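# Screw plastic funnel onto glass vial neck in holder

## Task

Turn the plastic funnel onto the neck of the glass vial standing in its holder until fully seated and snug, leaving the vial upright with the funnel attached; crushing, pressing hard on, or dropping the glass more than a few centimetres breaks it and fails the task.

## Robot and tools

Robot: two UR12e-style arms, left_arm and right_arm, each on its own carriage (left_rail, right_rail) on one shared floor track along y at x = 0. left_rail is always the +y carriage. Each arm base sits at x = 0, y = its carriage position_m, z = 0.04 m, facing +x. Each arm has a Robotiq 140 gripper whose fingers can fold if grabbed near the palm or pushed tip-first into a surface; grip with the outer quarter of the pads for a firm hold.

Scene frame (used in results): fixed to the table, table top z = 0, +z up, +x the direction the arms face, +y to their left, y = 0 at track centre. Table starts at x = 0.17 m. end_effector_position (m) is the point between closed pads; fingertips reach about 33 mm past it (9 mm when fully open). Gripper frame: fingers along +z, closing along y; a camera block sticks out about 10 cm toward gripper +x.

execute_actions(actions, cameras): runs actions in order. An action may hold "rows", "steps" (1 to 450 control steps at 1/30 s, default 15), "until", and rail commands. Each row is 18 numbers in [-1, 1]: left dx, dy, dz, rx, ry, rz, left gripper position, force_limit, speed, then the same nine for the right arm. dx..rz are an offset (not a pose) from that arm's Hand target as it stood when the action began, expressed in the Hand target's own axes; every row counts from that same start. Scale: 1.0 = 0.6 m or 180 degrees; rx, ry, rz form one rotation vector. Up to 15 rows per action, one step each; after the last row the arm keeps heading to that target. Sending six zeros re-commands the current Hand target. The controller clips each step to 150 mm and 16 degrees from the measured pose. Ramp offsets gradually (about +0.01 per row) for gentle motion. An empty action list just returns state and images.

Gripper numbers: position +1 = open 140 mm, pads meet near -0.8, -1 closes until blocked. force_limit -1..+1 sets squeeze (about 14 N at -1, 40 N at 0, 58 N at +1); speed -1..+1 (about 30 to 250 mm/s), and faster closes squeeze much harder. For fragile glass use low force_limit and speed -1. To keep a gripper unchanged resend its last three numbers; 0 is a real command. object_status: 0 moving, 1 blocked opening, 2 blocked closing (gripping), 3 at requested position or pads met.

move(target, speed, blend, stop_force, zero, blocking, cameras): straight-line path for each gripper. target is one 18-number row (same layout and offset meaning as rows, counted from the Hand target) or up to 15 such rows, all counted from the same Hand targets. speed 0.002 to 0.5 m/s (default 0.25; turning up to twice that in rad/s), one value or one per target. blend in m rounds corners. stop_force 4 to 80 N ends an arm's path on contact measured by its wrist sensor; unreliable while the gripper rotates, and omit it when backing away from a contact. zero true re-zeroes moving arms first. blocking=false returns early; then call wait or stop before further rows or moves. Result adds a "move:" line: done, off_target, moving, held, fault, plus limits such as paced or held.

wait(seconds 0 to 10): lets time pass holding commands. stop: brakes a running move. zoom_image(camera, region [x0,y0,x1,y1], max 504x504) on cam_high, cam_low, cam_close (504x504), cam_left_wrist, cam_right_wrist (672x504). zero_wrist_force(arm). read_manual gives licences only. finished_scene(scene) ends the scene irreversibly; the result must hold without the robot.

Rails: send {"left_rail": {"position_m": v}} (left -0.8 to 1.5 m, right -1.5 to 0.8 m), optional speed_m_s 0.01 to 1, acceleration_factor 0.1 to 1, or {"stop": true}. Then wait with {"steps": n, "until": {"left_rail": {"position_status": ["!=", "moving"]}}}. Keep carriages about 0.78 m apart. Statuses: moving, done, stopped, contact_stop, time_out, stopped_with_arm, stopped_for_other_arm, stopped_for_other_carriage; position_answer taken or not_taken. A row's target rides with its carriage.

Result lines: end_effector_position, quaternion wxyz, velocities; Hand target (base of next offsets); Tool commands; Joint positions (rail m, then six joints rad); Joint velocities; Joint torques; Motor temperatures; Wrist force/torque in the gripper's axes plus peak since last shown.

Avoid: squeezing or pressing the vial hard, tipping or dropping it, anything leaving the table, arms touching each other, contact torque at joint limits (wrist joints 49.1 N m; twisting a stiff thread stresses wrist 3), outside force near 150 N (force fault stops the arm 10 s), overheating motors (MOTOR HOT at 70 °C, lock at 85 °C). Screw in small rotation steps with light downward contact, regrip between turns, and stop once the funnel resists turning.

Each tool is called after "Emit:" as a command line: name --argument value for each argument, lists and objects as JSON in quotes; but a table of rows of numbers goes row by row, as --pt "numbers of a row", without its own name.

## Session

Emit:
execute_actions --actions '[]'

Emit:
zoom_image --camera "cam_right_wrist" --region '[250, 200, 550, 400]'

Emit:
zoom_image --camera "cam_high" --region '[120, 200, 300, 340]'

Scene clock: 0.00 s.
left_arm: end_effector_position=(+0.3563, +0.4786, +0.5790) position_measured=3 object_status=3 end_effector_quat_wxyz=(+0.000, +0.000, +1.000, +0.000) | right_arm: end_effector_position=(+0.3563, -0.3214, +0.5790) position_measured=3 object_status=3 end_effector_quat_wxyz=(+0.000, +0.000, +1.000, +0.000)
Joint positions: left_arm=[0.4 -0.28 -2.157 1.821 -1.235 -1.571 -0.281] | right_arm=[-0.4 -0.28 -2.157 1.821 -1.235 -1.571 -0.281]
Joint velocities: within noise
Joint torques (N m): no reading
Motor temperatures (°C): left_arm=[32 34 35 36 38 37] | right_arm=[33 29 34 39 35 38]
Wrist force (N): no reading
Wrist torque (N m): no reading
Wrist force, peak (N): no reading
Hand target: left_arm +0.3563, +0.4786, +0.5790; +0.000, +0.000, +1.000, +0.000 | right_arm +0.3563, -0.3214, +0.5790; +0.000, +0.000, +1.000, +0.000
Tool commands: left_gripper/position=+1.0 left_gripper/force_limit=+1.0 left_gripper/speed=+1.0 right_gripper/position=+1.0 right_gripper/force_limit=+1.0 right_gripper/speed=+1.0
left_rail: position_m=0.400 position_status=done
right_rail: position_m=-0.400 position_status=done

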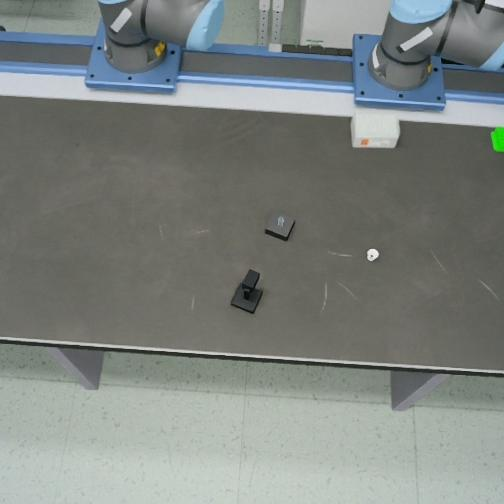

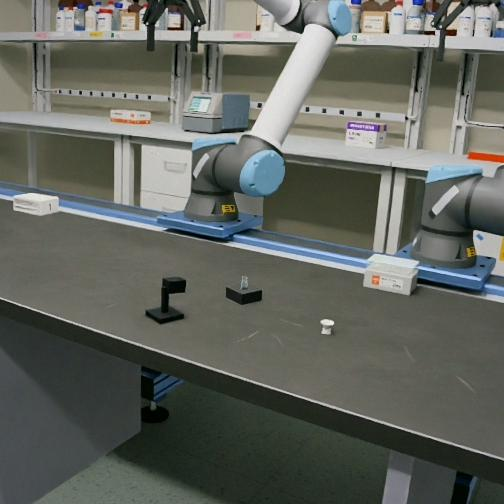

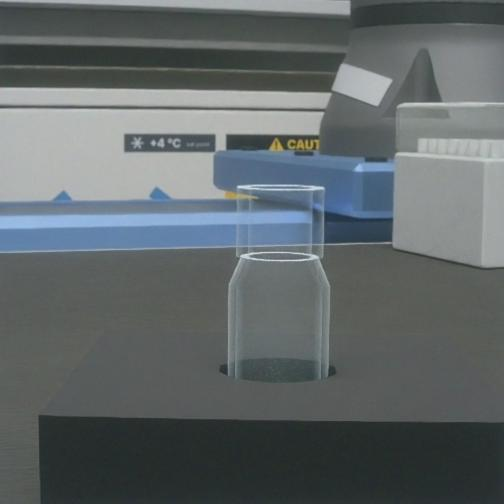

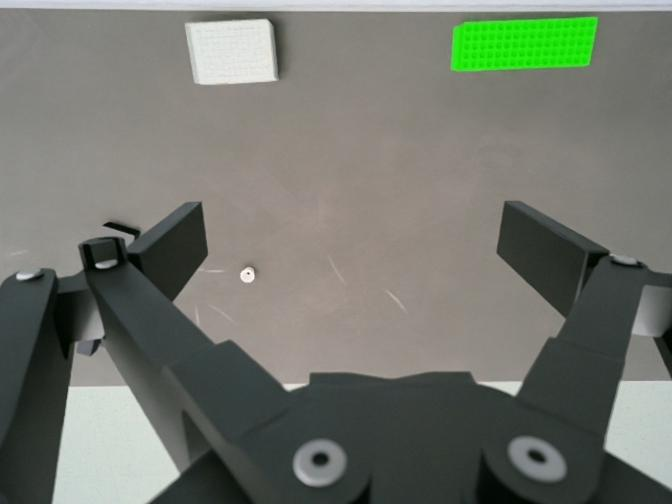

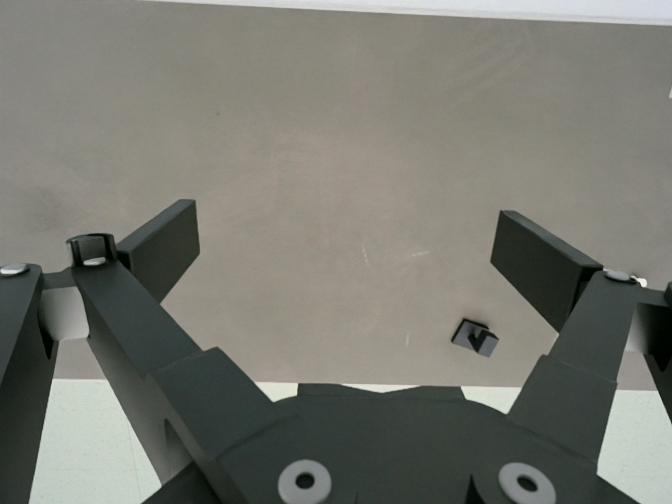

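Scaled by 1.680 from the camera's 672x504 image, which has a finer 960x720 frame.

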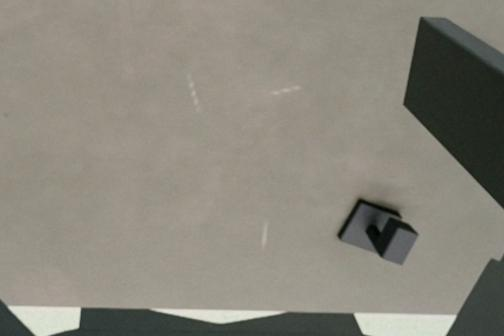

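Scaled by 2.800 from the camera's 504x504 image, which has a finer 720x720 frame.

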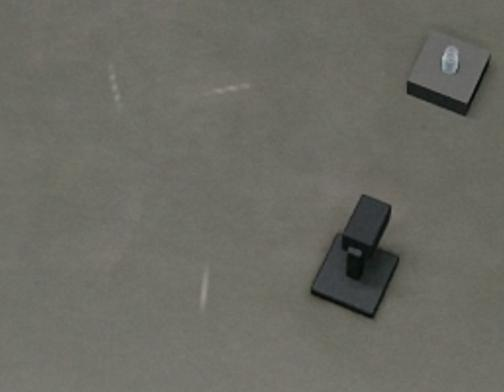

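Emit:
execute_actions --actions '[]' --cameras '["cam_high","cam_left_wrist"]'

Scene clock: 3.13 s.
left_arm: end_effector_position=(+0.3563, +0.4786, +0.5790) position_measured=3 object_status=3 end_effector_quat_wxyz=(+0.000, +0.000, +1.000, +0.000) | right_arm: end_effector_position=(+0.3563, -0.3214, +0.5790) position_measured=3 object_status=3 end_effector_quat_wxyz=(+0.000, +0.000, +1.000, +0.000)
Joint positions: left_arm=[0.4 -0.28 -2.157 1.821 -1.235 -1.571 -0.281] | right_arm=[-0.4 -0.28 -2.157 1.821 -1.235 -1.571 -0.281]
Joint velocities: within noise
Joint torques (N m): left_arm=[-0.32 2.14 -43.42 -4.79 -0.3 -0.44] | right_arm=[-3.8 1.53 -43.53 -4.34 0.28 -0.03]
Motor temperatures (°C): left_arm=[32 34 35 36 38 37] | right_arm=[33 29 34 39 35 38]
Wrist force (N): left_arm=[0.0 0.0 -0.1] | right_arm=[0.4 0.1 0.0]
Wrist torque (N m): left_arm=[0.00 0.01 0.00] | right_arm=[0.02 -0.08 0.00]
Wrist force, peak (N): left_arm=[-0.1 0.7 -0.7] | right_arm=[-0.3 0.0 -0.9]
Hand target: left_arm +0.3563, +0.4786, +0.5790; +0.000, +0.000, +1.000, +0.000 | right_arm +0.3563, -0.3214, +0.5790; +0.000, +0.000, +1.000, +0.000
Tool commands: left_gripper/position=+1.0 left_gripper/force_limit=+1.0 left_gripper/speed=+1.0 right_gripper/position=+1.0 right_gripper/force_limit=+1.0 right_gripper/speed=+1.0
left_rail: position_m=0.400 position_status=done
right_rail: position_m=-0.400 position_status=done
Images, in order (width x height): cam_high 504x504, cam_left_wrist 672x504.

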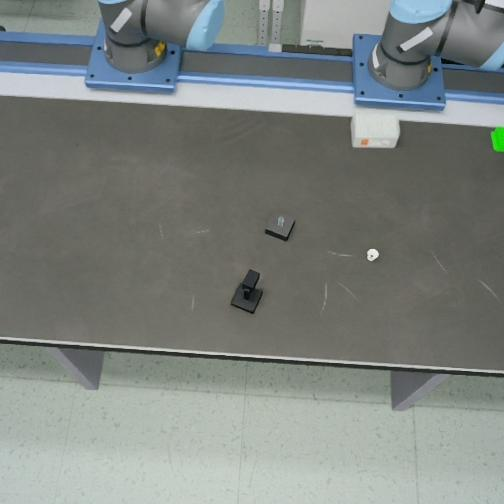

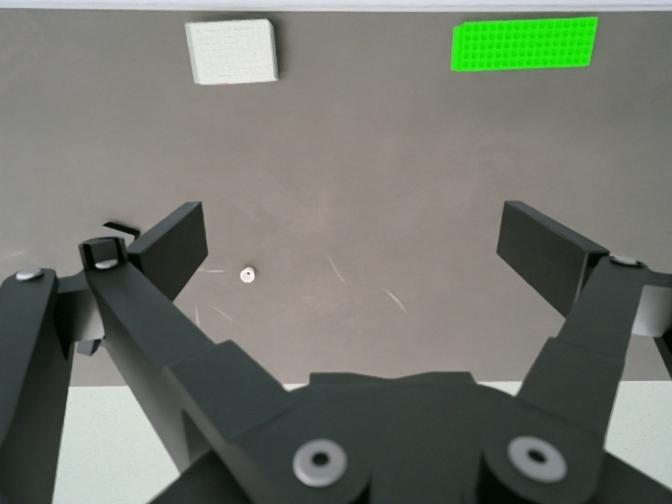

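Emit:
move --target '[-0.473,-0.303,0.548,0,0,0,1,1,1,0,0,0,0,0,0,1,1,1]' --speed 0.4 --cameras '["cam_left_wrist"]'

Emit:
zoom_image --camera "cam_left_wrist" --region '[220, 80, 480, 280]'

Scene clock: 5.80 s.
left_arm: end_effector_position=(+0.6401, +0.2968, +0.2503) position_measured=3 object_status=3 end_effector_quat_wxyz=(+0.000, +0.000, +1.000, +0.000) | right_arm: end_effector_position=(+0.3563, -0.3214, +0.5790) position_measured=3 object_status=3 end_effector_quat_wxyz=(+0.000, +0.000, +1.000, +0.000)
Joint positions: left_arm=[0.4 -0.432 -1.592 2.03 -2.009 -1.571 -0.432] | right_arm=[-0.4 -0.28 -2.157 1.821 -1.235 -1.571 -0.281]
Joint velocities: within noise
Joint torques (N m): left_arm=[11.05 -24.41 -54.54 -7.48 -3.26 1.55] | right_arm=[-2.95 1.72 -42.01 -3.67 0.3 -0.14]
Motor temperatures (°C): left_arm=[32 34 35 36 38 37] | right_arm=[33 29 34 39 35 38]
Wrist force (N): left_arm=[-0.1 0.9 -0.1] | right_arm=[0.4 -0.1 -0.8]
Wrist torque (N m): left_arm=[0.24 0.00 0.04] | right_arm=[-0.02 -0.08 0.00]
Wrist force, peak (N): left_arm=[2.1 1.4 -2.7] | right_arm=[0.4 -0.1 -0.8]
Hand target: left_arm +0.6402, +0.2968, +0.2502; +0.000, +0.000, +1.000, +0.000 | right_arm +0.3563, -0.3214, +0.5790; +0.000, +0.000, +1.000, +0.000
Off the commanded pose: left_arm 0.000 m, 0 deg | right_arm 0.000 m, 0 deg.
left_rail: position_m=0.400 position_status=done
right_rail: position_m=-0.400 position_status=done
move: done
Images, in order (width x height): cam_left_wrist 672x504.

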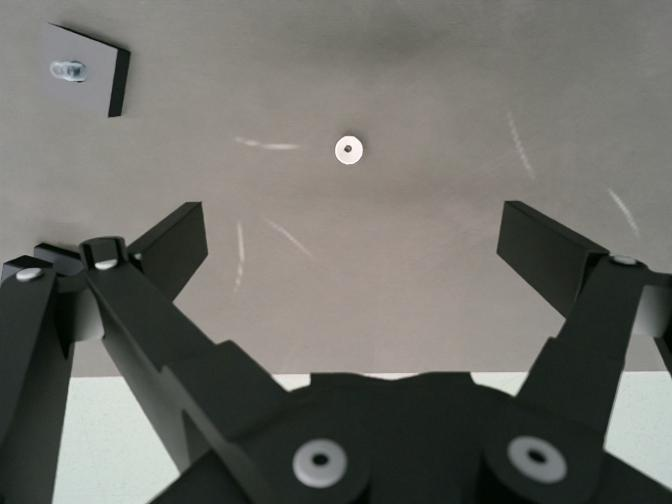

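Scaled by 1.938 from the camera's 672x504 image, which has a finer 960x720 frame.

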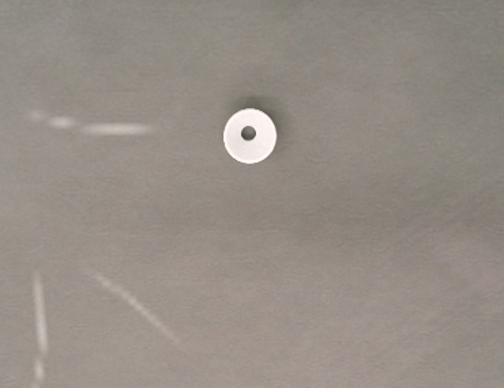

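Emit:
move --target '[0.0217,0,0.25,0,0,0,0,1,1,0,0,0,0,0,0,1,1,1]' --speed 0.25 --cameras '["cam_left_wrist"]'

Emit:
zoom_image --camera "cam_left_wrist" --region '[220, 130, 480, 330]'

Scene clock: 7.73 s.
left_arm: end_effector_position=(+0.6272, +0.2967, +0.1003) position_measured=129 object_status=3 end_effector_quat_wxyz=(+0.000, +0.000, +1.000, +0.000) | right_arm: end_effector_position=(+0.3563, -0.3214, +0.5790) position_measured=3 object_status=3 end_effector_quat_wxyz=(+0.000, +0.000, +1.000, +0.000)
Joint positions: left_arm=[0.4 -0.441 -1.453 2.2 -2.318 -1.571 -0.441] | right_arm=[-0.4 -0.28 -2.157 1.821 -1.235 -1.571 -0.28]
Joint velocities: within noise
Joint torques (N m): left_arm=[-5.35 -31.02 -25.32 -7.3 2.42 -2.99] | right_arm=[-4.26 3.39 -41.55 -3.54 0.34 -0.26]
Motor temperatures (°C): left_arm=[32 34 35 36 38 37] | right_arm=[33 29 34 39 35 38]
Wrist force (N): left_arm=[-0.1 1.0 -0.3] | right_arm=[-0.1 0.0 -0.4]
Wrist torque (N m): left_arm=[0.24 0.00 0.03] | right_arm=[0.00 0.03 0.00]
Wrist force, peak (N): left_arm=[-0.1 0.5 -2.8] | right_arm=[0.6 0.4 -0.9]
Hand target: left_arm +0.6272, +0.2968, +0.1002; +0.000, +0.000, +1.000, +0.000 | right_arm +0.3563, -0.3214, +0.5790; +0.000, +0.000, +1.000, +0.000
Off the commanded pose: left_arm 0.000 m, 0 deg | right_arm 0.000 m, 0 deg.
left_rail: position_m=0.400 position_status=done
right_rail: position_m=-0.400 position_status=done
move: done
Images, in order (width x height): cam_left_wrist 672x504.

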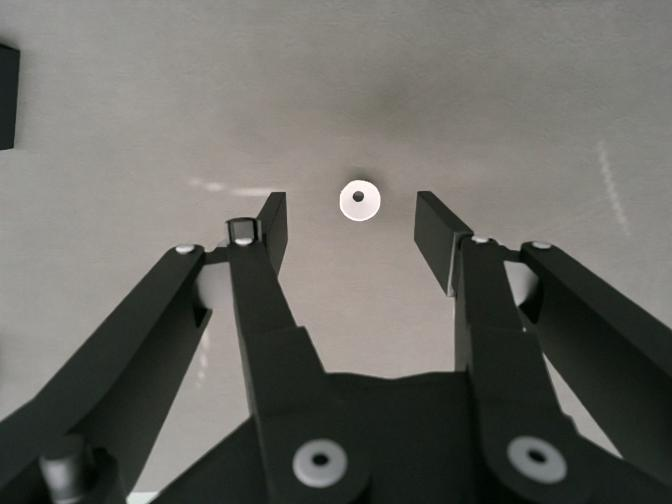

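Scaled by 1.938 from the camera's 672x504 image, which has a finer 960x720 frame.

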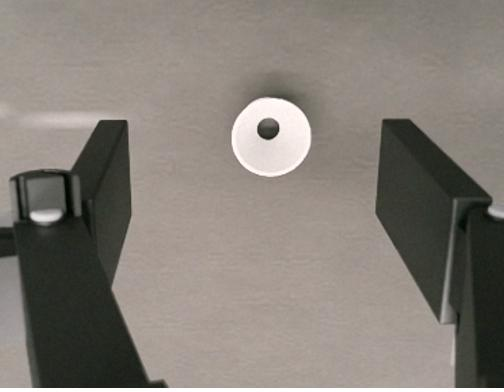

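Emit:
move --pt "0 0.0125 0.0567 0 0 0 0 1 1 0 0 0 0 0 0 1 1 1" --pt "0 0.0125 0.09 0 0 0 -0.3 1 1 0 0 0 0 0 0 1 1 1" --speed 0.12 --cameras '["cam_left_wrist"]'

Emit:
zoom_image --camera "cam_left_wrist" --region '[220, 130, 480, 330]'

Scene clock: 9.90 s.
left_arm: end_effector_position=(+0.6272, +0.3043, +0.0462) position_measured=167 object_status=3 end_effector_quat_wxyz=(+0.000, +0.000, +1.000, +0.000) | right_arm: end_effector_position=(+0.3563, -0.3214, +0.5790) position_measured=3 object_status=3 end_effector_quat_wxyz=(+0.000, +0.000, +1.000, +0.000)
Joint positions: left_arm=[0.4 -0.43 -1.375 2.24 -2.436 -1.571 -0.43] | right_arm=[-0.4 -0.28 -2.157 1.821 -1.235 -1.571 -0.281]
Joint velocities: within noise
Joint torques (N m): left_arm=[10.43 -32.25 -22.34 -7.06 -3.1 1.87] | right_arm=[-3.16 4.15 -40.5 -3.19 0.25 -0.13]
Motor temperatures (°C): left_arm=[32 34 35 36 38 37] | right_arm=[33 29 34 39 35 38]
Wrist force (N): left_arm=[-0.5 0.7 -0.4] | right_arm=[-0.1 0.3 -0.6]
Wrist torque (N m): left_arm=[0.17 0.06 0.01] | right_arm=[0.07 0.02 0.00]
Wrist force, peak (N): left_arm=[-0.1 0.5 -1.9] | right_arm=[0.0 -0.3 -0.9]
Hand target: left_arm +0.6272, +0.3043, +0.0462; +0.000, +0.000, +1.000, +0.000 | right_arm +0.3563, -0.3214, +0.5790; +0.000, +0.000, +1.000, +0.000
Off the commanded pose: left_arm 0.000 m, 0 deg | right_arm 0.000 m, 0 deg.
left_rail: position_m=0.400 position_status=done
right_rail: position_m=-0.400 position_status=done
move: done
Images, in order (width x height): cam_left_wrist 672x504.

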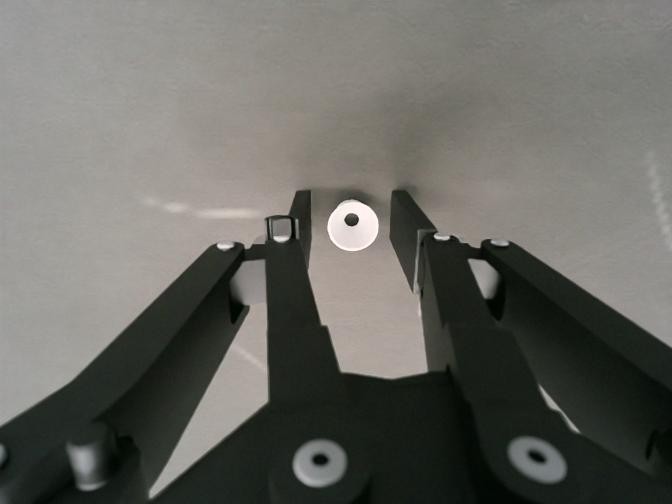

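Scaled by 1.938 from the camera's 672x504 image, which has a finer 960x720 frame.

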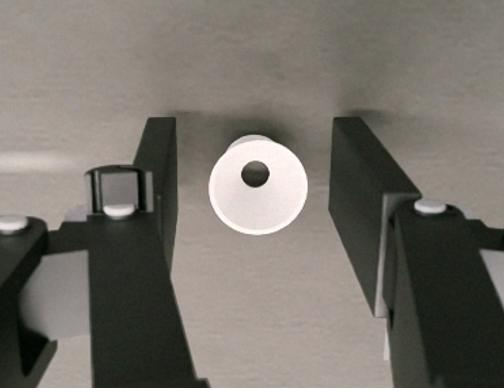

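Emit:
execute_actions --actions '[{"rows":[[-0.0033,0,0,0,0,0,-0.3,1,1,0,0,0,0,0,0,1,1,1]],"steps":12},{"rows":[[0,0,0,0,0,0,-1,-1,-1,0,0,0,0,0,0,1,1,1]],"steps":70}]' --cameras '["cam_left_wrist"]'

Emit:
zoom_image --camera "cam_left_wrist" --region '[220, 130, 480, 330]'

Scene clock: 14.80 s.
left_arm: end_effector_position=(+0.6292, +0.3043, +0.0462) position_measured=194 object_status=2 end_effector_quat_wxyz=(+0.000, +0.000, +1.000, +0.000) | right_arm: end_effector_position=(+0.3563, -0.3214, +0.5790) position_measured=3 object_status=3 end_effector_quat_wxyz=(+0.000, +0.000, +1.000, +0.000)
Joint positions: left_arm=[0.4 -0.428 -1.372 2.236 -2.435 -1.571 -0.428] | right_arm=[-0.4 -0.28 -2.157 1.821 -1.235 -1.571 -0.28]
Joint velocities: within noise
Joint torques (N m): left_arm=[9.63 -34.9 -32.81 -4.86 -3.21 1.93] | right_arm=[-3.77 5.95 -39.29 -2.44 0.27 -0.11]
Motor temperatures (°C): left_arm=[32 34 35 36 38 37] | right_arm=[33 29 34 39 35 38]
Wrist force (N): left_arm=[-0.1 1.2 -3.5] | right_arm=[0.8 -0.2 -0.1]
Wrist torque (N m): left_arm=[0.26 0.04 0.01] | right_arm=[-0.05 -0.18 0.00]
Wrist force, peak (N): left_arm=[-0.2 1.5 -4.1] | right_arm=[0.5 0.3 -1.0]
Hand target: left_arm +0.6291, +0.3043, +0.0462; +0.000, +0.000, +1.000, +0.000 | right_arm +0.3563, -0.3214, +0.5790; +0.000, +0.000, +1.000, +0.000
Off the commanded pose: left_arm 0.000 m, 0 deg | right_arm 0.000 m, 0 deg.
left_rail: position_m=0.400 position_status=done
right_rail: position_m=-0.400 position_status=done
Images, in order (width x height): cam_left_wrist 672x504.

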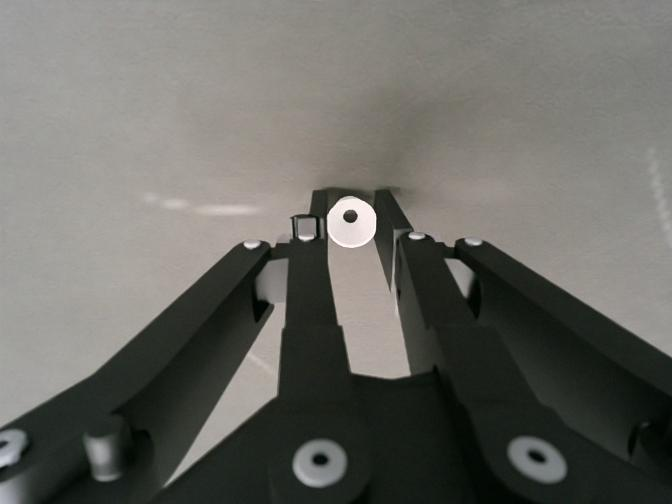

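Scaled by 1.938 from the camera's 672x504 image, which has a finer 960x720 frame.

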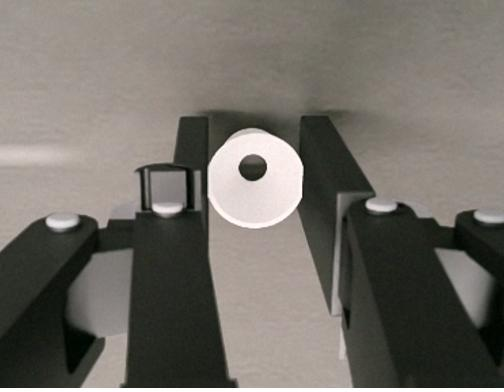

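Emit:
move --pt "0 0 -0.1 0 0 0 -1 -1 -1 0 0 0 0 0 0 1 1 1" --pt "0.107 -0.315 -0.257 0 0 0 -1 -1 -1 0 0 0 0 0 0 1 1 1" --speed '[0.1,0.25]' --blend '[0.02,0]' --cameras '["cam_left_wrist","cam_close","cam_high"]'

Emit:
zoom_image --camera "cam_left_wrist" --region '[220, 100, 480, 300]'

Scene clock: 18.13 s.
left_arm: end_effector_position=(+0.5649, +0.1153, +0.2004) position_measured=194 object_status=2 end_effector_quat_wxyz=(+0.000, +0.000, +1.000, +0.000) | right_arm: end_effector_position=(+0.3563, -0.3214, +0.5790) position_measured=3 object_status=3 end_effector_quat_wxyz=(+0.000, +0.000, +1.000, +0.000)
Joint positions: left_arm=[0.4 -0.746 -1.575 2.112 -2.108 -1.571 -0.746] | right_arm=[-0.4 -0.28 -2.157 1.821 -1.235 -1.571 -0.28]
Joint velocities: within noise
Joint torques (N m): left_arm=[-9.08 -66.53 -51.7 -3.01 2.68 -2.7] | right_arm=[-4.22 7.55 -39.98 -1.9 0.24 -0.18]
Motor temperatures (°C): left_arm=[32 34 35 36 38 37] | right_arm=[33 29 34 39 35 38]
Wrist force (N): left_arm=[0.2 0.9 -0.4] | right_arm=[-0.1 -0.2 -0.2]
Wrist torque (N m): left_arm=[0.23 -0.06 0.02] | right_arm=[-0.04 0.03 0.00]
Wrist force, peak (N): left_arm=[-0.1 1.0 -3.7] | right_arm=[0.7 0.2 -0.9]
Hand target: left_arm +0.5649, +0.1153, +0.2004; +0.000, +0.000, +1.000, +0.000 | right_arm +0.3563, -0.3214, +0.5790; +0.000, +0.000, +1.000, +0.000
Off the commanded pose: left_arm 0.000 m, 0 deg | right_arm 0.000 m, 0 deg.
left_rail: position_m=0.400 position_status=done
right_rail: position_m=-0.400 position_status=done
move: done
Images, in order (width x height): cam_high 504x504, cam_close 504x504, cam_left_wrist 672x504.

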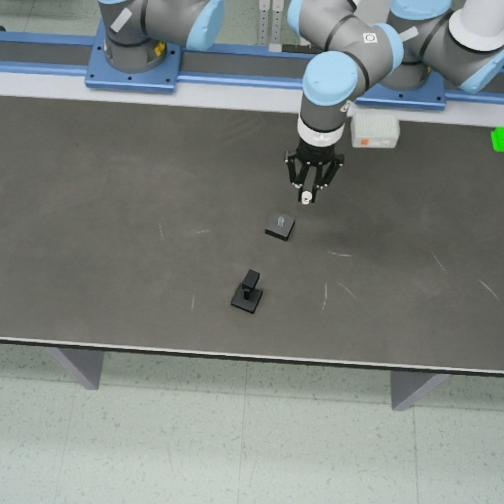

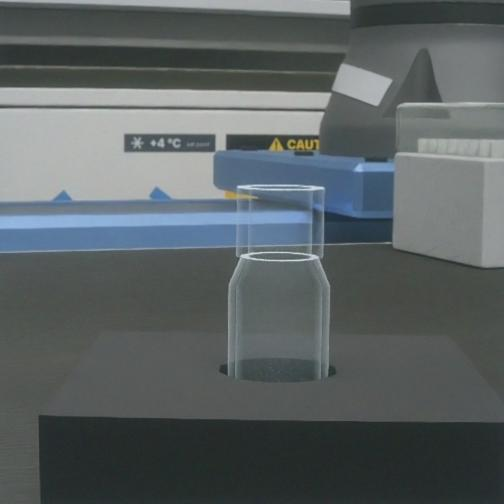

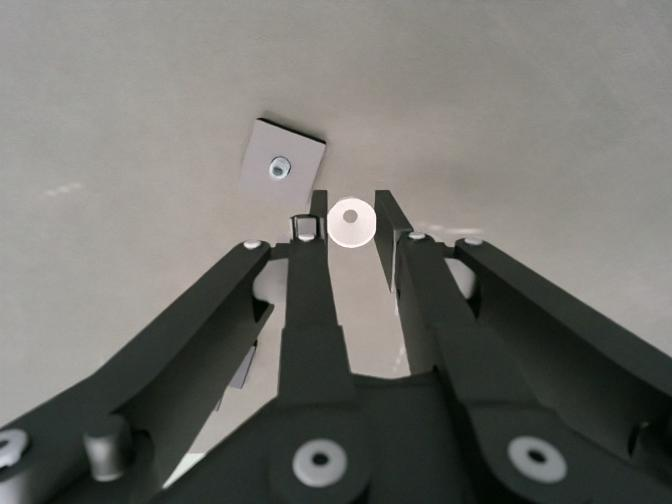

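Scaled by 1.938 from the camera's 672x504 image, which has a finer 960x720 frame.

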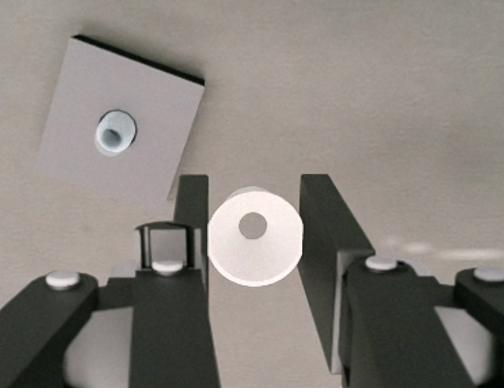

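Emit:
zoom_image --camera "cam_left_wrist" --region '[260, 145, 300, 185]'

Scaled by 12.600 from the camera's 672x504 image, which has a finer 960x720 frame.

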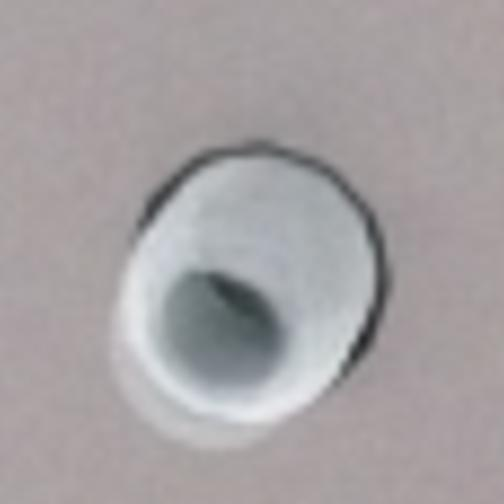

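Emit:
move --pt "0.006 -0.0883 0 0 0 0 -1 -1 -1 0 0 0 0 0 0 1 1 1" --pt "0.006 -0.0883 0.145 0 0 0 -1 -1 -1 0 0 0 0 0 0 1 1 1" --speed '[0.2,0.15]' --blend '[0.02,0]' --cameras '["cam_close","cam_left_wrist","cam_low"]'

Emit:
zoom_image --camera "cam_left_wrist" --region '[310, 180, 390, 260]'

Scene clock: 22.20 s.
left_arm: end_effector_position=(+0.5613, +0.0622, +0.1135) position_measured=194 object_status=2 end_effector_quat_wxyz=(+0.000, +0.000, +1.000, +0.000) | right_arm: end_effector_position=(+0.3563, -0.3214, +0.5790) position_measured=3 object_status=3 end_effector_quat_wxyz=(+0.000, +0.000, +1.000, +0.000)
Joint positions: left_arm=[0.4 -0.811 -1.441 2.154 -2.285 -1.571 -0.811] | right_arm=[-0.4 -0.28 -2.157 1.821 -1.235 -1.571 -0.28]
Joint velocities: within noise
Joint torques (N m): left_arm=[7.97 -31.87 -26.02 -7.42 2.77 1.26] | right_arm=[-4.15 7.08 -40.61 -1.97 0.34 -0.14]
Motor temperatures (°C): left_arm=[32 34 35 36 38 37] | right_arm=[33 29 34 39 35 38]
Wrist force (N): left_arm=[-0.3 0.8 -0.2] | right_arm=[0.3 0.3 -0.3]
Wrist torque (N m): left_arm=[0.18 0.05 0.02] | right_arm=[0.07 -0.06 0.00]
Wrist force, peak (N): left_arm=[-0.2 3.3 0.4] | right_arm=[0.7 -0.2 -0.7]
Hand target: left_arm +0.5613, +0.0623, +0.1134; +0.000, +0.000, +1.000, +0.000 | right_arm +0.3563, -0.3214, +0.5790; +0.000, +0.000, +1.000, +0.000
Off the commanded pose: left_arm 0.000 m, 0 deg | right_arm 0.000 m, 0 deg.
left_rail: position_m=0.400 position_status=done
right_rail: position_m=-0.400 position_status=done
move: done
Images, in order (width x height): cam_low 504x504, cam_close 504x504, cam_left_wrist 672x504.

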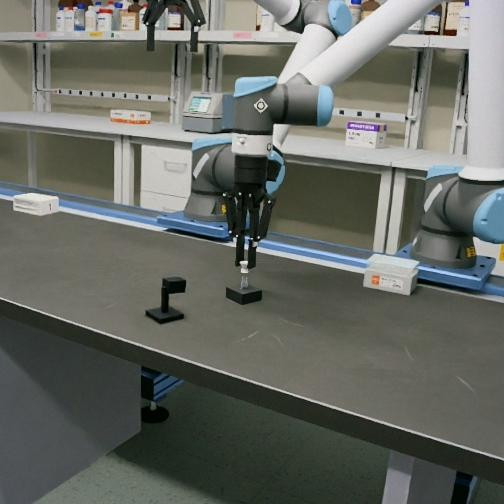

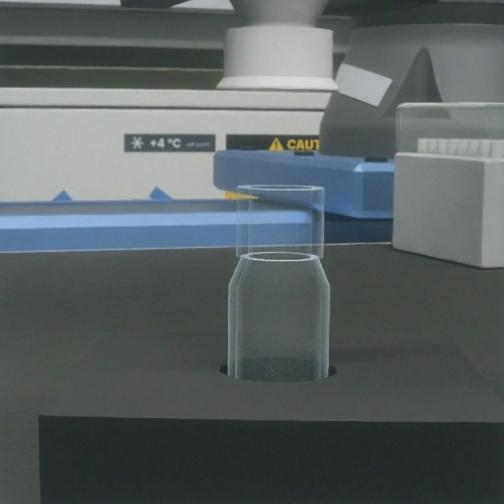

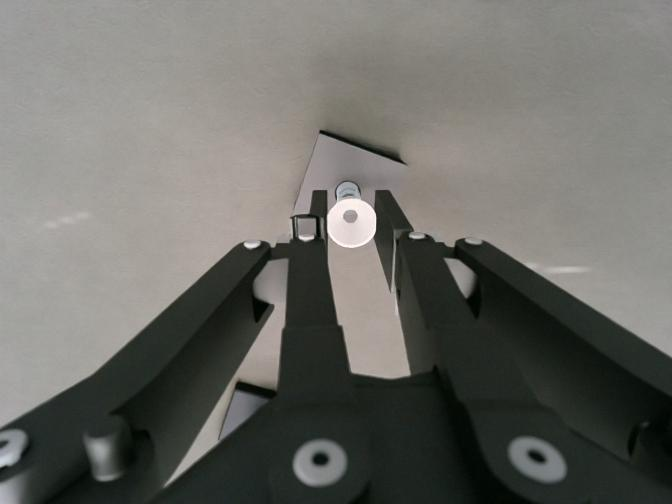

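Scaled by 6.300 from the camera's 672x504 image, which has a finer 960x720 frame.

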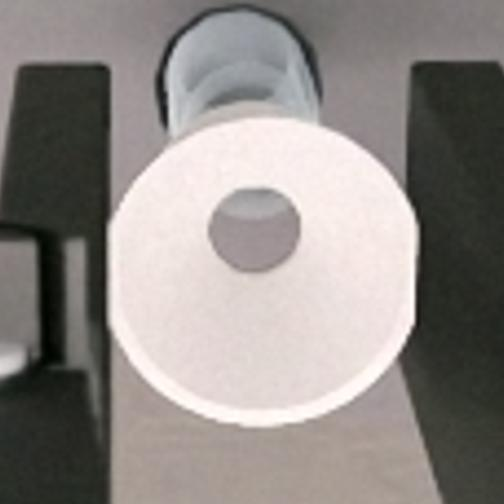

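Emit:
move --pt "0 0.001 0 0 0 -0.5 -1 -1 -1 0 0 0 0 0 0 1 1 1" --pt "0 0.001 0 0 0 -0.99 -1 -1 -1 0 0 0 0 0 0 1 1 1" --speed 0.5 --blend '[0.01,0]' --cameras '["cam_close","cam_left_wrist"]'

Emit:
zoom_image --camera "cam_left_wrist" --region '[310, 180, 390, 260]'

Scene clock: 27.77 s.
left_arm: end_effector_position=(+0.5613, +0.0629, +0.1134) position_measured=194 object_status=2 end_effector_quat_wxyz=(+0.000, +1.000, -0.016, +0.000) | right_arm: end_effector_position=(+0.3563, -0.3214, +0.5790) position_measured=3 object_status=3 end_effector_quat_wxyz=(+0.000, +0.000, +1.000, +0.000)
Joint positions: left_arm=[0.4 -0.81 -1.441 2.155 -2.285 -1.571 -3.92] | right_arm=[-0.4 -0.28 -2.157 1.821 -1.235 -1.571 -0.28]
Joint velocities: within noise
Joint torques (N m): left_arm=[-5.55 -73.48 -26.15 -3 2.79 -2.53] | right_arm=[-3.63 7.06 -40.97 -2.02 0.41 -0.08]
Motor temperatures (°C): left_arm=[32 34 35 36 38 37] | right_arm=[33 29 34 39 35 38]
Wrist force (N): left_arm=[-0.1 0.7 0.0] | right_arm=[0.4 0.3 -0.7]
Wrist torque (N m): left_arm=[0.17 0.01 0.01] | right_arm=[0.07 -0.08 0.00]
Wrist force, peak (N): left_arm=[0.6 1.5 -0.3] | right_arm=[0.6 -0.7 -0.6]
Hand target: left_arm +0.5613, +0.0629, +0.1134; +0.000, +1.000, -0.016, +0.000 | right_arm +0.3563, -0.3214, +0.5790; +0.000, +0.000, +1.000, +0.000
Off the commanded pose: left_arm 0.000 m, 0 deg | right_arm 0.000 m, 0 deg.
left_rail: position_m=0.400 position_status=done
right_rail: position_m=-0.400 position_status=done
move: done; blend cut to 0 m at target 1
Images, in order (width x height): cam_close 504x504, cam_left_wrist 672x504.

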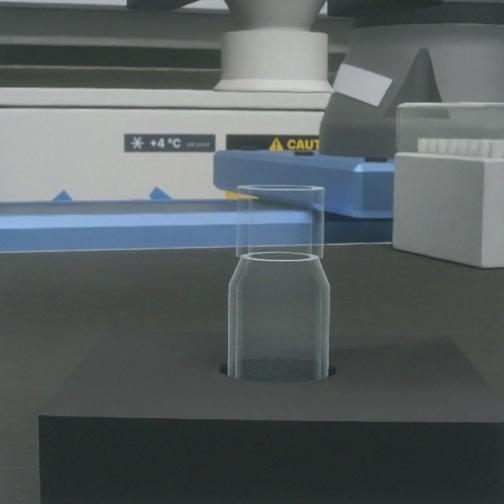

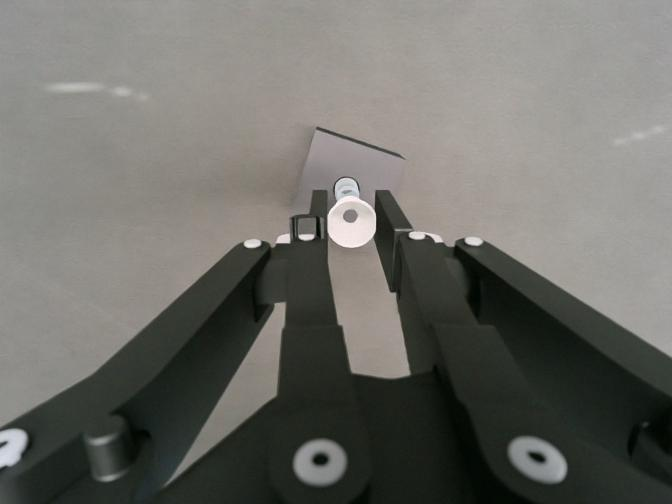

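Scaled by 6.300 from the camera's 672x504 image, which has a finer 960x720 frame.

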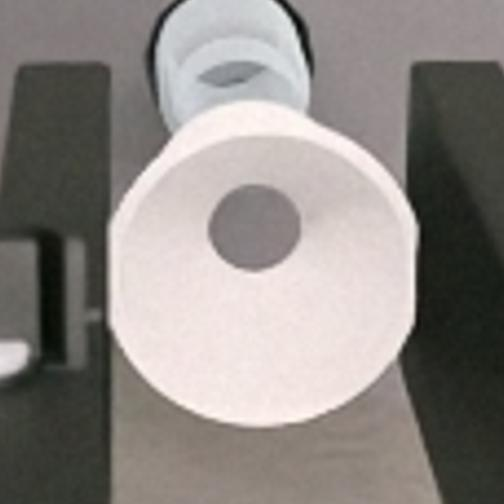

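Emit:
move --target '[0.0018,-0.0005,0,0,0,-0.6,-1,-1,-1,0,0,0,0,0,0,1,1,1]' --speed 0.5 --cameras '["cam_close","cam_left_wrist"]'

Emit:
zoom_image --camera "cam_left_wrist" --region '[310, 180, 390, 260]'

Emit:
move --target '[0,0,0.05,0,0,0,-1,-1,-1,0,0,0,0,0,0,1,1,1]' --speed 0.012 --stop_force 4 --cameras '["cam_close"]'

Scene clock: 32.00 s.
left_arm: end_effector_position=(+0.5624, +0.0631, +0.1134) position_measured=194 object_status=2 end_effector_quat_wxyz=(+0.000, +0.600, +0.800, +0.000) | right_arm: end_effector_position=(+0.3563, -0.3214, +0.5790) position_measured=3 object_status=3 end_effector_quat_wxyz=(+0.000, +0.000, +1.000, +0.000)
Joint positions: left_arm=[0.4 -0.809 -1.44 2.153 -2.285 -1.571 -5.804] | right_arm=[-0.4 -0.28 -2.157 1.821 -1.235 -1.571 -0.28]
Joint velocities: within noise
Joint torques (N m): left_arm=[-8.72 -71.82 -25.89 -2.98 2.53 -2.78] | right_arm=[-4.04 6.74 -41.59 -2.02 0.33 -0.06]
Motor temperatures (°C): left_arm=[32 34 35 36 38 37] | right_arm=[33 29 34 39 35 38]
Wrist force (N): left_arm=[0.0 0.9 -0.3] | right_arm=[0.1 -0.1 0.0]
Wrist torque (N m): left_arm=[0.19 -0.01 0.03] | right_arm=[-0.01 -0.03 0.00]
Wrist force, peak (N): left_arm=[-0.1 1.4 -0.3] | right_arm=[0.7 0.4 -0.7]
Hand target: left_arm +0.5624, +0.0631, +0.1134; +0.000, +0.600, +0.800, +0.000 | right_arm +0.3563, -0.3214, +0.5790; +0.000, +0.000, +1.000, +0.000
Off the commanded pose: left_arm 0.000 m, 0 deg | right_arm 0.000 m, 0 deg.
left_rail: position_m=0.400 position_status=done
right_rail: position_m=-0.400 position_status=done
move: done
Images, in order (width x height): cam_close 504x504, cam_left_wrist 672x504.

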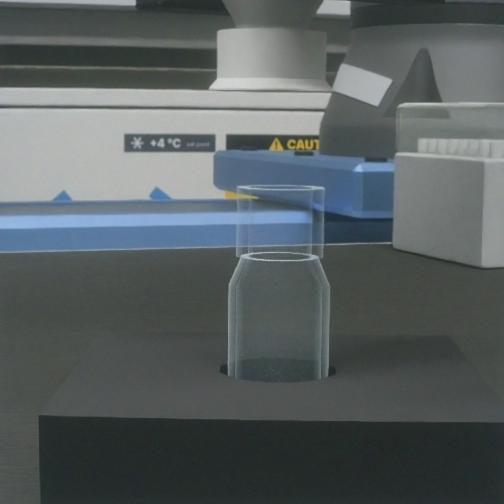

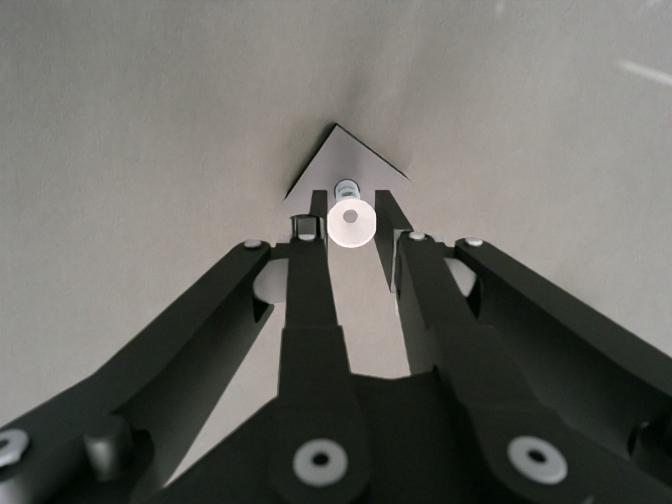

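Scaled by 6.300 from the camera's 672x504 image, which has a finer 960x720 frame.

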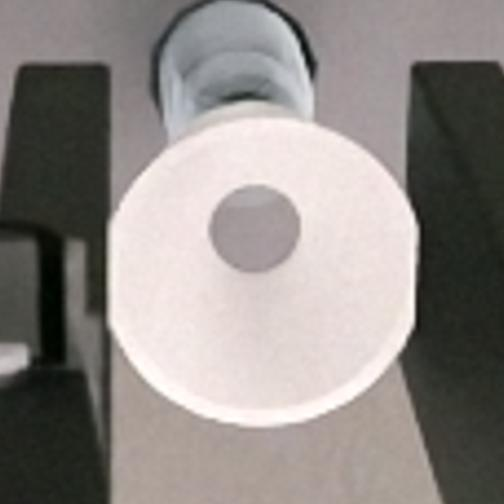

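Scene clock: 34.93 s.
left_arm: end_effector_position=(+0.5624, +0.0631, +0.0944) position_measured=194 object_status=2 end_effector_quat_wxyz=(+0.000, +0.600, +0.800, +0.000) | right_arm: end_effector_position=(+0.3563, -0.3214, +0.5790) position_measured=3 object_status=3 end_effector_quat_wxyz=(+0.000, +0.000, +1.000, +0.000)
Joint positions: left_arm=[0.4 -0.809 -1.415 2.168 -2.324 -1.571 -5.804] | right_arm=[-0.4 -0.28 -2.157 1.821 -1.235 -1.571 -0.28]
Joint velocities: within noise
Joint torques (N m): left_arm=[-5.21 -73.07 -44.03 -3.38 2.4 -2.57] | right_arm=[-4.65 5.97 -42.85 -2.32 0.28 -0.2]
Motor temperatures (°C): left_arm=[32 34 35 36 38 37] | right_arm=[33 29 34 39 35 38]
Wrist force (N): left_arm=[-0.1 0.7 -1.5] | right_arm=[-0.1 0.3 -0.4]
Wrist torque (N m): left_arm=[0.16 0.03 0.02] | right_arm=[0.08 0.03 0.00]
Wrist force, peak (N): left_arm=[-0.3 0.8 -5.6] | right_arm=[0.3 -0.2 -1.0]
Hand target: left_arm +0.5624, +0.0631, +0.0944; +0.000, +0.600, +0.800, +0.000 (not the last commanded pose) | right_arm +0.3563, -0.3214, +0.5790; +0.000, +0.000, +1.000, +0.000
Off the commanded pose: left_arm 0.011 m, 0 deg | right_arm 0.000 m, 0 deg.
left_rail: position_m=0.400 position_status=done
right_rail: position_m=-0.400 position_status=done
move: contact (left_arm)
Images, in order (width x height): cam_close 504x504.

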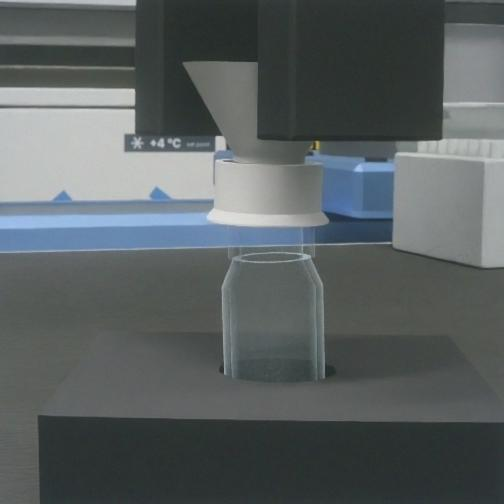

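Emit:
execute_actions --actions '[{"rows":[[0,0,0,0,0,0,-0.35,-1,-1,0,0,0,0,0,0,1,1,1]],"steps":25},{"rows":[[-0.002,0,0.0005,0,0,0,-0.35,-1,-1,0,0,0,0,0,0,1,1,1]],"steps":12}]' --cameras '["cam_close","cam_left_wrist"]'

Emit:
zoom_image --camera "cam_left_wrist" --region '[310, 180, 390, 260]'

Scene clock: 37.63 s.
left_arm: end_effector_position=(+0.5628, +0.0620, +0.0941) position_measured=173 object_status=3 end_effector_quat_wxyz=(+0.000, +0.600, +0.800, +0.000) | right_arm: end_effector_position=(+0.3563, -0.3214, +0.5790) position_measured=3 object_status=3 end_effector_quat_wxyz=(+0.000, +0.000, +1.000, +0.000)
Joint positions: left_arm=[0.4 -0.809 -1.413 2.167 -2.325 -1.571 -5.805] | right_arm=[-0.4 -0.28 -2.157 1.821 -1.235 -1.571 -0.28]
Joint velocities: within noise
Joint torques (N m): left_arm=[-8.01 -31.24 -45.34 -7.25 2.08 -2.96] | right_arm=[-4.86 7.72 -42.71 -2.09 0.29 -0.24]
Motor temperatures (°C): left_arm=[32 34 35 36 38 37] | right_arm=[33 29 34 39 35 38]
Wrist force (N): left_arm=[-0.1 0.8 -0.4] | right_arm=[0.1 -0.3 -0.2]
Wrist torque (N m): left_arm=[0.18 0.00 0.02] | right_arm=[-0.06 -0.02 -0.01]
Wrist force, peak (N): left_arm=[0.2 1.5 -1.5] | right_arm=[-0.1 0.8 -0.5]
Hand target: left_arm +0.5628, +0.0620, +0.0941; +0.000, +0.600, +0.800, +0.000 | right_arm +0.3563, -0.3214, +0.5790; +0.000, +0.000, +1.000, +0.000
Off the commanded pose: left_arm 0.000 m, 0 deg | right_arm 0.000 m, 0 deg.
left_rail: position_m=0.400 position_status=done
right_rail: position_m=-0.400 position_status=done
Images, in order (width x height): cam_close 504x504, cam_left_wrist 672x504.

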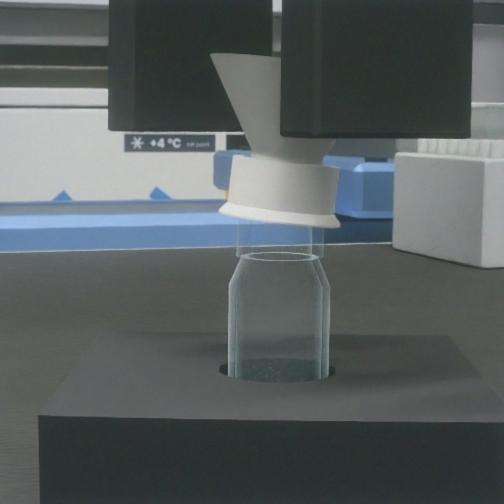

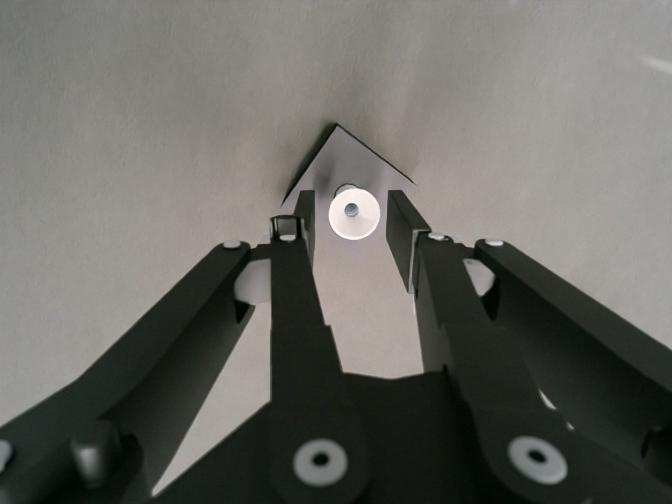

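Scaled by 6.300 from the camera's 672x504 image, which has a finer 960x720 frame.

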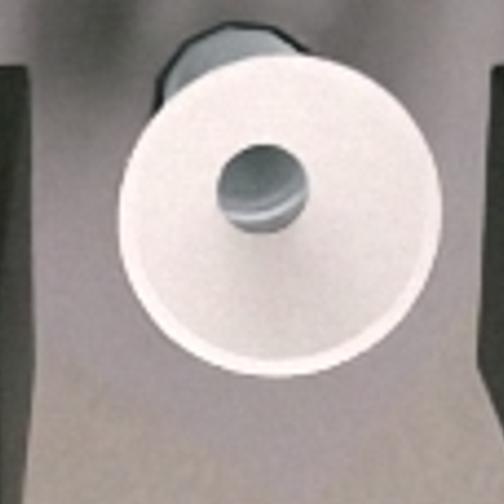

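Emit:
execute_actions --actions '[{"rows":[[0.001,0,0,0,0,0,-0.35,-1,-1,0,0,0,0,0,0,1,1,1]],"steps":10},{"rows":[[0,0,0,0,0,0,-1,-1,-1,0,0,0,0,0,0,1,1,1]],"steps":45}]' --cameras '["cam_close"]'

Emit:
move --pt "0 0 0.0009 0 0 0.45 -1 -1 -1 0 0 0 0 0 0 1 1 1" --pt "0 0 0.0018 0 0 0.9 -1 -1 -1 0 0 0 0 0 0 1 1 1" --speed 0.4 --cameras '["cam_close"]'

Scene clock: 41.57 s.
left_arm: end_effector_position=(+0.5626, +0.0626, +0.0941) position_measured=194 object_status=2 end_effector_quat_wxyz=(+0.000, +0.600, +0.800, +0.000) | right_arm: end_effector_position=(+0.3563, -0.3214, +0.5790) position_measured=3 object_status=3 end_effector_quat_wxyz=(+0.000, +0.000, +1.000, +0.000)
Joint positions: left_arm=[0.4 -0.809 -1.414 2.167 -2.325 -1.571 -5.804] | right_arm=[-0.4 -0.28 -2.157 1.821 -1.235 -1.571 -0.281]
Joint velocities: within noise
Joint torques (N m): left_arm=[10.07 -71.99 -27.65 -6.39 1.33 1.51] | right_arm=[-4.99 7.29 -43.45 -2.03 0.33 -0.29]
Motor temperatures (°C): left_arm=[32 34 35 36 38 37] | right_arm=[33 29 34 39 35 38]
Wrist force (N): left_arm=[-0.3 0.9 -0.8] | right_arm=[0.5 0.2 -0.6]
Wrist torque (N m): left_arm=[0.21 0.05 0.01] | right_arm=[0.06 -0.11 0.00]
Wrist force, peak (N): left_arm=[-0.2 1.1 -1.4] | right_arm=[0.1 0.0 -1.0]
Hand target: left_arm +0.5626, +0.0626, +0.0941; +0.000, +0.600, +0.800, +0.000 | right_arm +0.3563, -0.3214, +0.5790; +0.000, +0.000, +1.000, +0.000
Off the commanded pose: left_arm 0.000 m, 0 deg | right_arm 0.000 m, 0 deg.
left_rail: position_m=0.400 position_status=done
right_rail: position_m=-0.400 position_status=done
Images, in order (width x height): cam_close 504x504.

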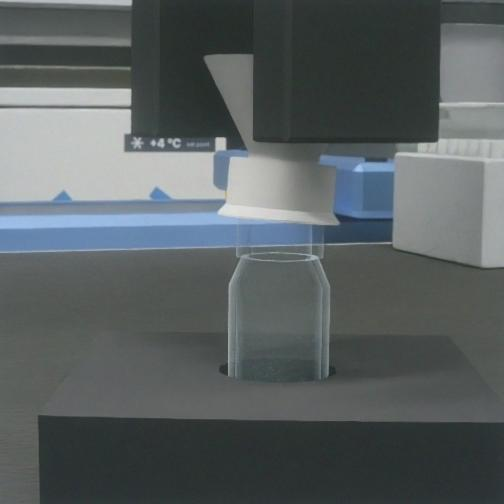

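Scene clock: 46.43 s.
left_arm: end_effector_position=(+0.5626, +0.0626, +0.0930) position_measured=194 object_status=2 end_effector_quat_wxyz=(+0.000, +0.884, -0.468, +0.000) | right_arm: end_effector_position=(+0.3563, -0.3214, +0.5790) position_measured=3 object_status=3 end_effector_quat_wxyz=(+0.000, +0.000, +1.000, +0.000)
Joint positions: left_arm=[0.4 -0.809 -1.412 2.168 -2.327 -1.571 -2.977] | right_arm=[-0.4 -0.28 -2.157 1.821 -1.235 -1.571 -0.28]
Joint velocities: within noise
Joint torques (N m): left_arm=[12.06 -31.79 -45.51 -2.56 -3.5 1.65] | right_arm=[-4.88 8.13 -44.17 -2.05 0.32 -0.12]
Motor temperatures (°C): left_arm=[32 34 35 36 38 37] | right_arm=[33 29 34 39 35 38]
Wrist force (N): left_arm=[0.0 1.0 -4.2] | right_arm=[-0.2 0.4 -0.5]
Wrist torque (N m): left_arm=[0.23 -0.01 0.01] | right_arm=[0.09 0.04 -0.01]
Wrist force, peak (N): left_arm=[-0.4 0.5 -6.2] | right_arm=[0.7 0.2 -0.7]
Hand target: left_arm +0.5626, +0.0626, +0.0930; +0.000, +0.884, -0.468, +0.000 | right_arm +0.3563, -0.3214, +0.5790; +0.000, +0.000, +1.000, +0.000
Off the commanded pose: left_arm 0.000 m, 0 deg | right_arm 0.000 m, 0 deg.
left_rail: position_m=0.400 position_status=done
right_rail: position_m=-0.400 position_status=done
move: done
Images, in order (width x height): cam_close 504x504.

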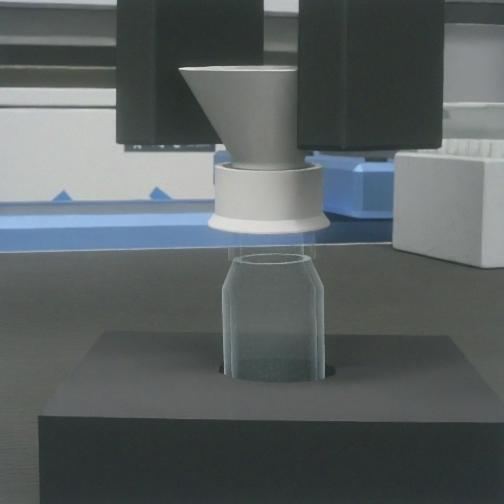

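Emit:
move --pt "0 0.0 0.0009 0 0 0.45 -1 -1 -1 0 0 0 0 0 0 1 1 1" --pt "0 0 0.0018 0 0 0.9 -1 -1 -1 0 0 0 0 0 0 1 1 1" --speed 0.4 --cameras '["cam_close"]'

Scene clock: 51.80 s.
left_arm: end_effector_position=(+0.5626, +0.0626, +0.0919) position_measured=194 object_status=2 end_effector_quat_wxyz=(+0.000, +0.324, +0.946, +0.000) | right_arm: end_effector_position=(+0.3563, -0.3214, +0.5790) position_measured=3 object_status=3 end_effector_quat_wxyz=(+0.000, +0.000, +1.000, +0.000)
Joint positions: left_arm=[0.4 -0.809 -1.411 2.169 -2.329 -1.571 -0.149] | right_arm=[-0.4 -0.28 -2.157 1.821 -1.235 -1.571 -0.28]
Joint velocities: within noise
Joint torques (N m): left_arm=[8.68 -29.44 -44.98 -2.21 -2.95 1.63] | right_arm=[-4.91 6.76 -44.31 -2.09 0.43 -0.05]
Motor temperatures (°C): left_arm=[32 34 35 36 38 37] | right_arm=[33 29 34 39 35 38]
Wrist force (N): left_arm=[0.1 0.6 -4.3] | right_arm=[0.1 -0.3 -0.4]
Wrist torque (N m): left_arm=[0.22 -0.03 0.00] | right_arm=[-0.05 -0.03 0.00]
Wrist force, peak (N): left_arm=[-0.2 0.2 -6.8] | right_arm=[0.8 0.8 -0.1]
Hand target: left_arm +0.5626, +0.0626, +0.0919; +0.000, +0.324, +0.946, +0.000 | right_arm +0.3563, -0.3214, +0.5790; +0.000, +0.000, +1.000, +0.000
Off the commanded pose: left_arm 0.000 m, 0 deg | right_arm 0.000 m, 0 deg.
left_rail: position_m=0.400 position_status=done
right_rail: position_m=-0.400 position_status=done
move: done
Images, in order (width x height): cam_close 504x504.

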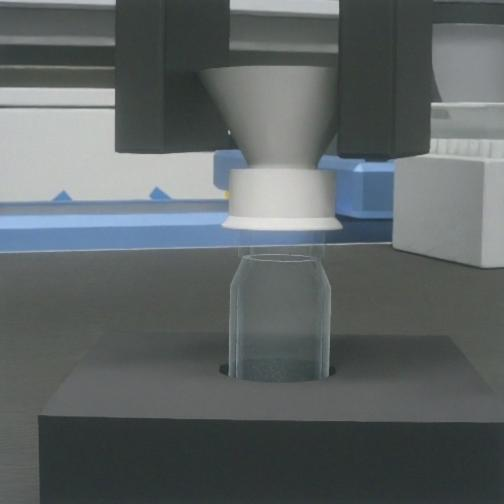

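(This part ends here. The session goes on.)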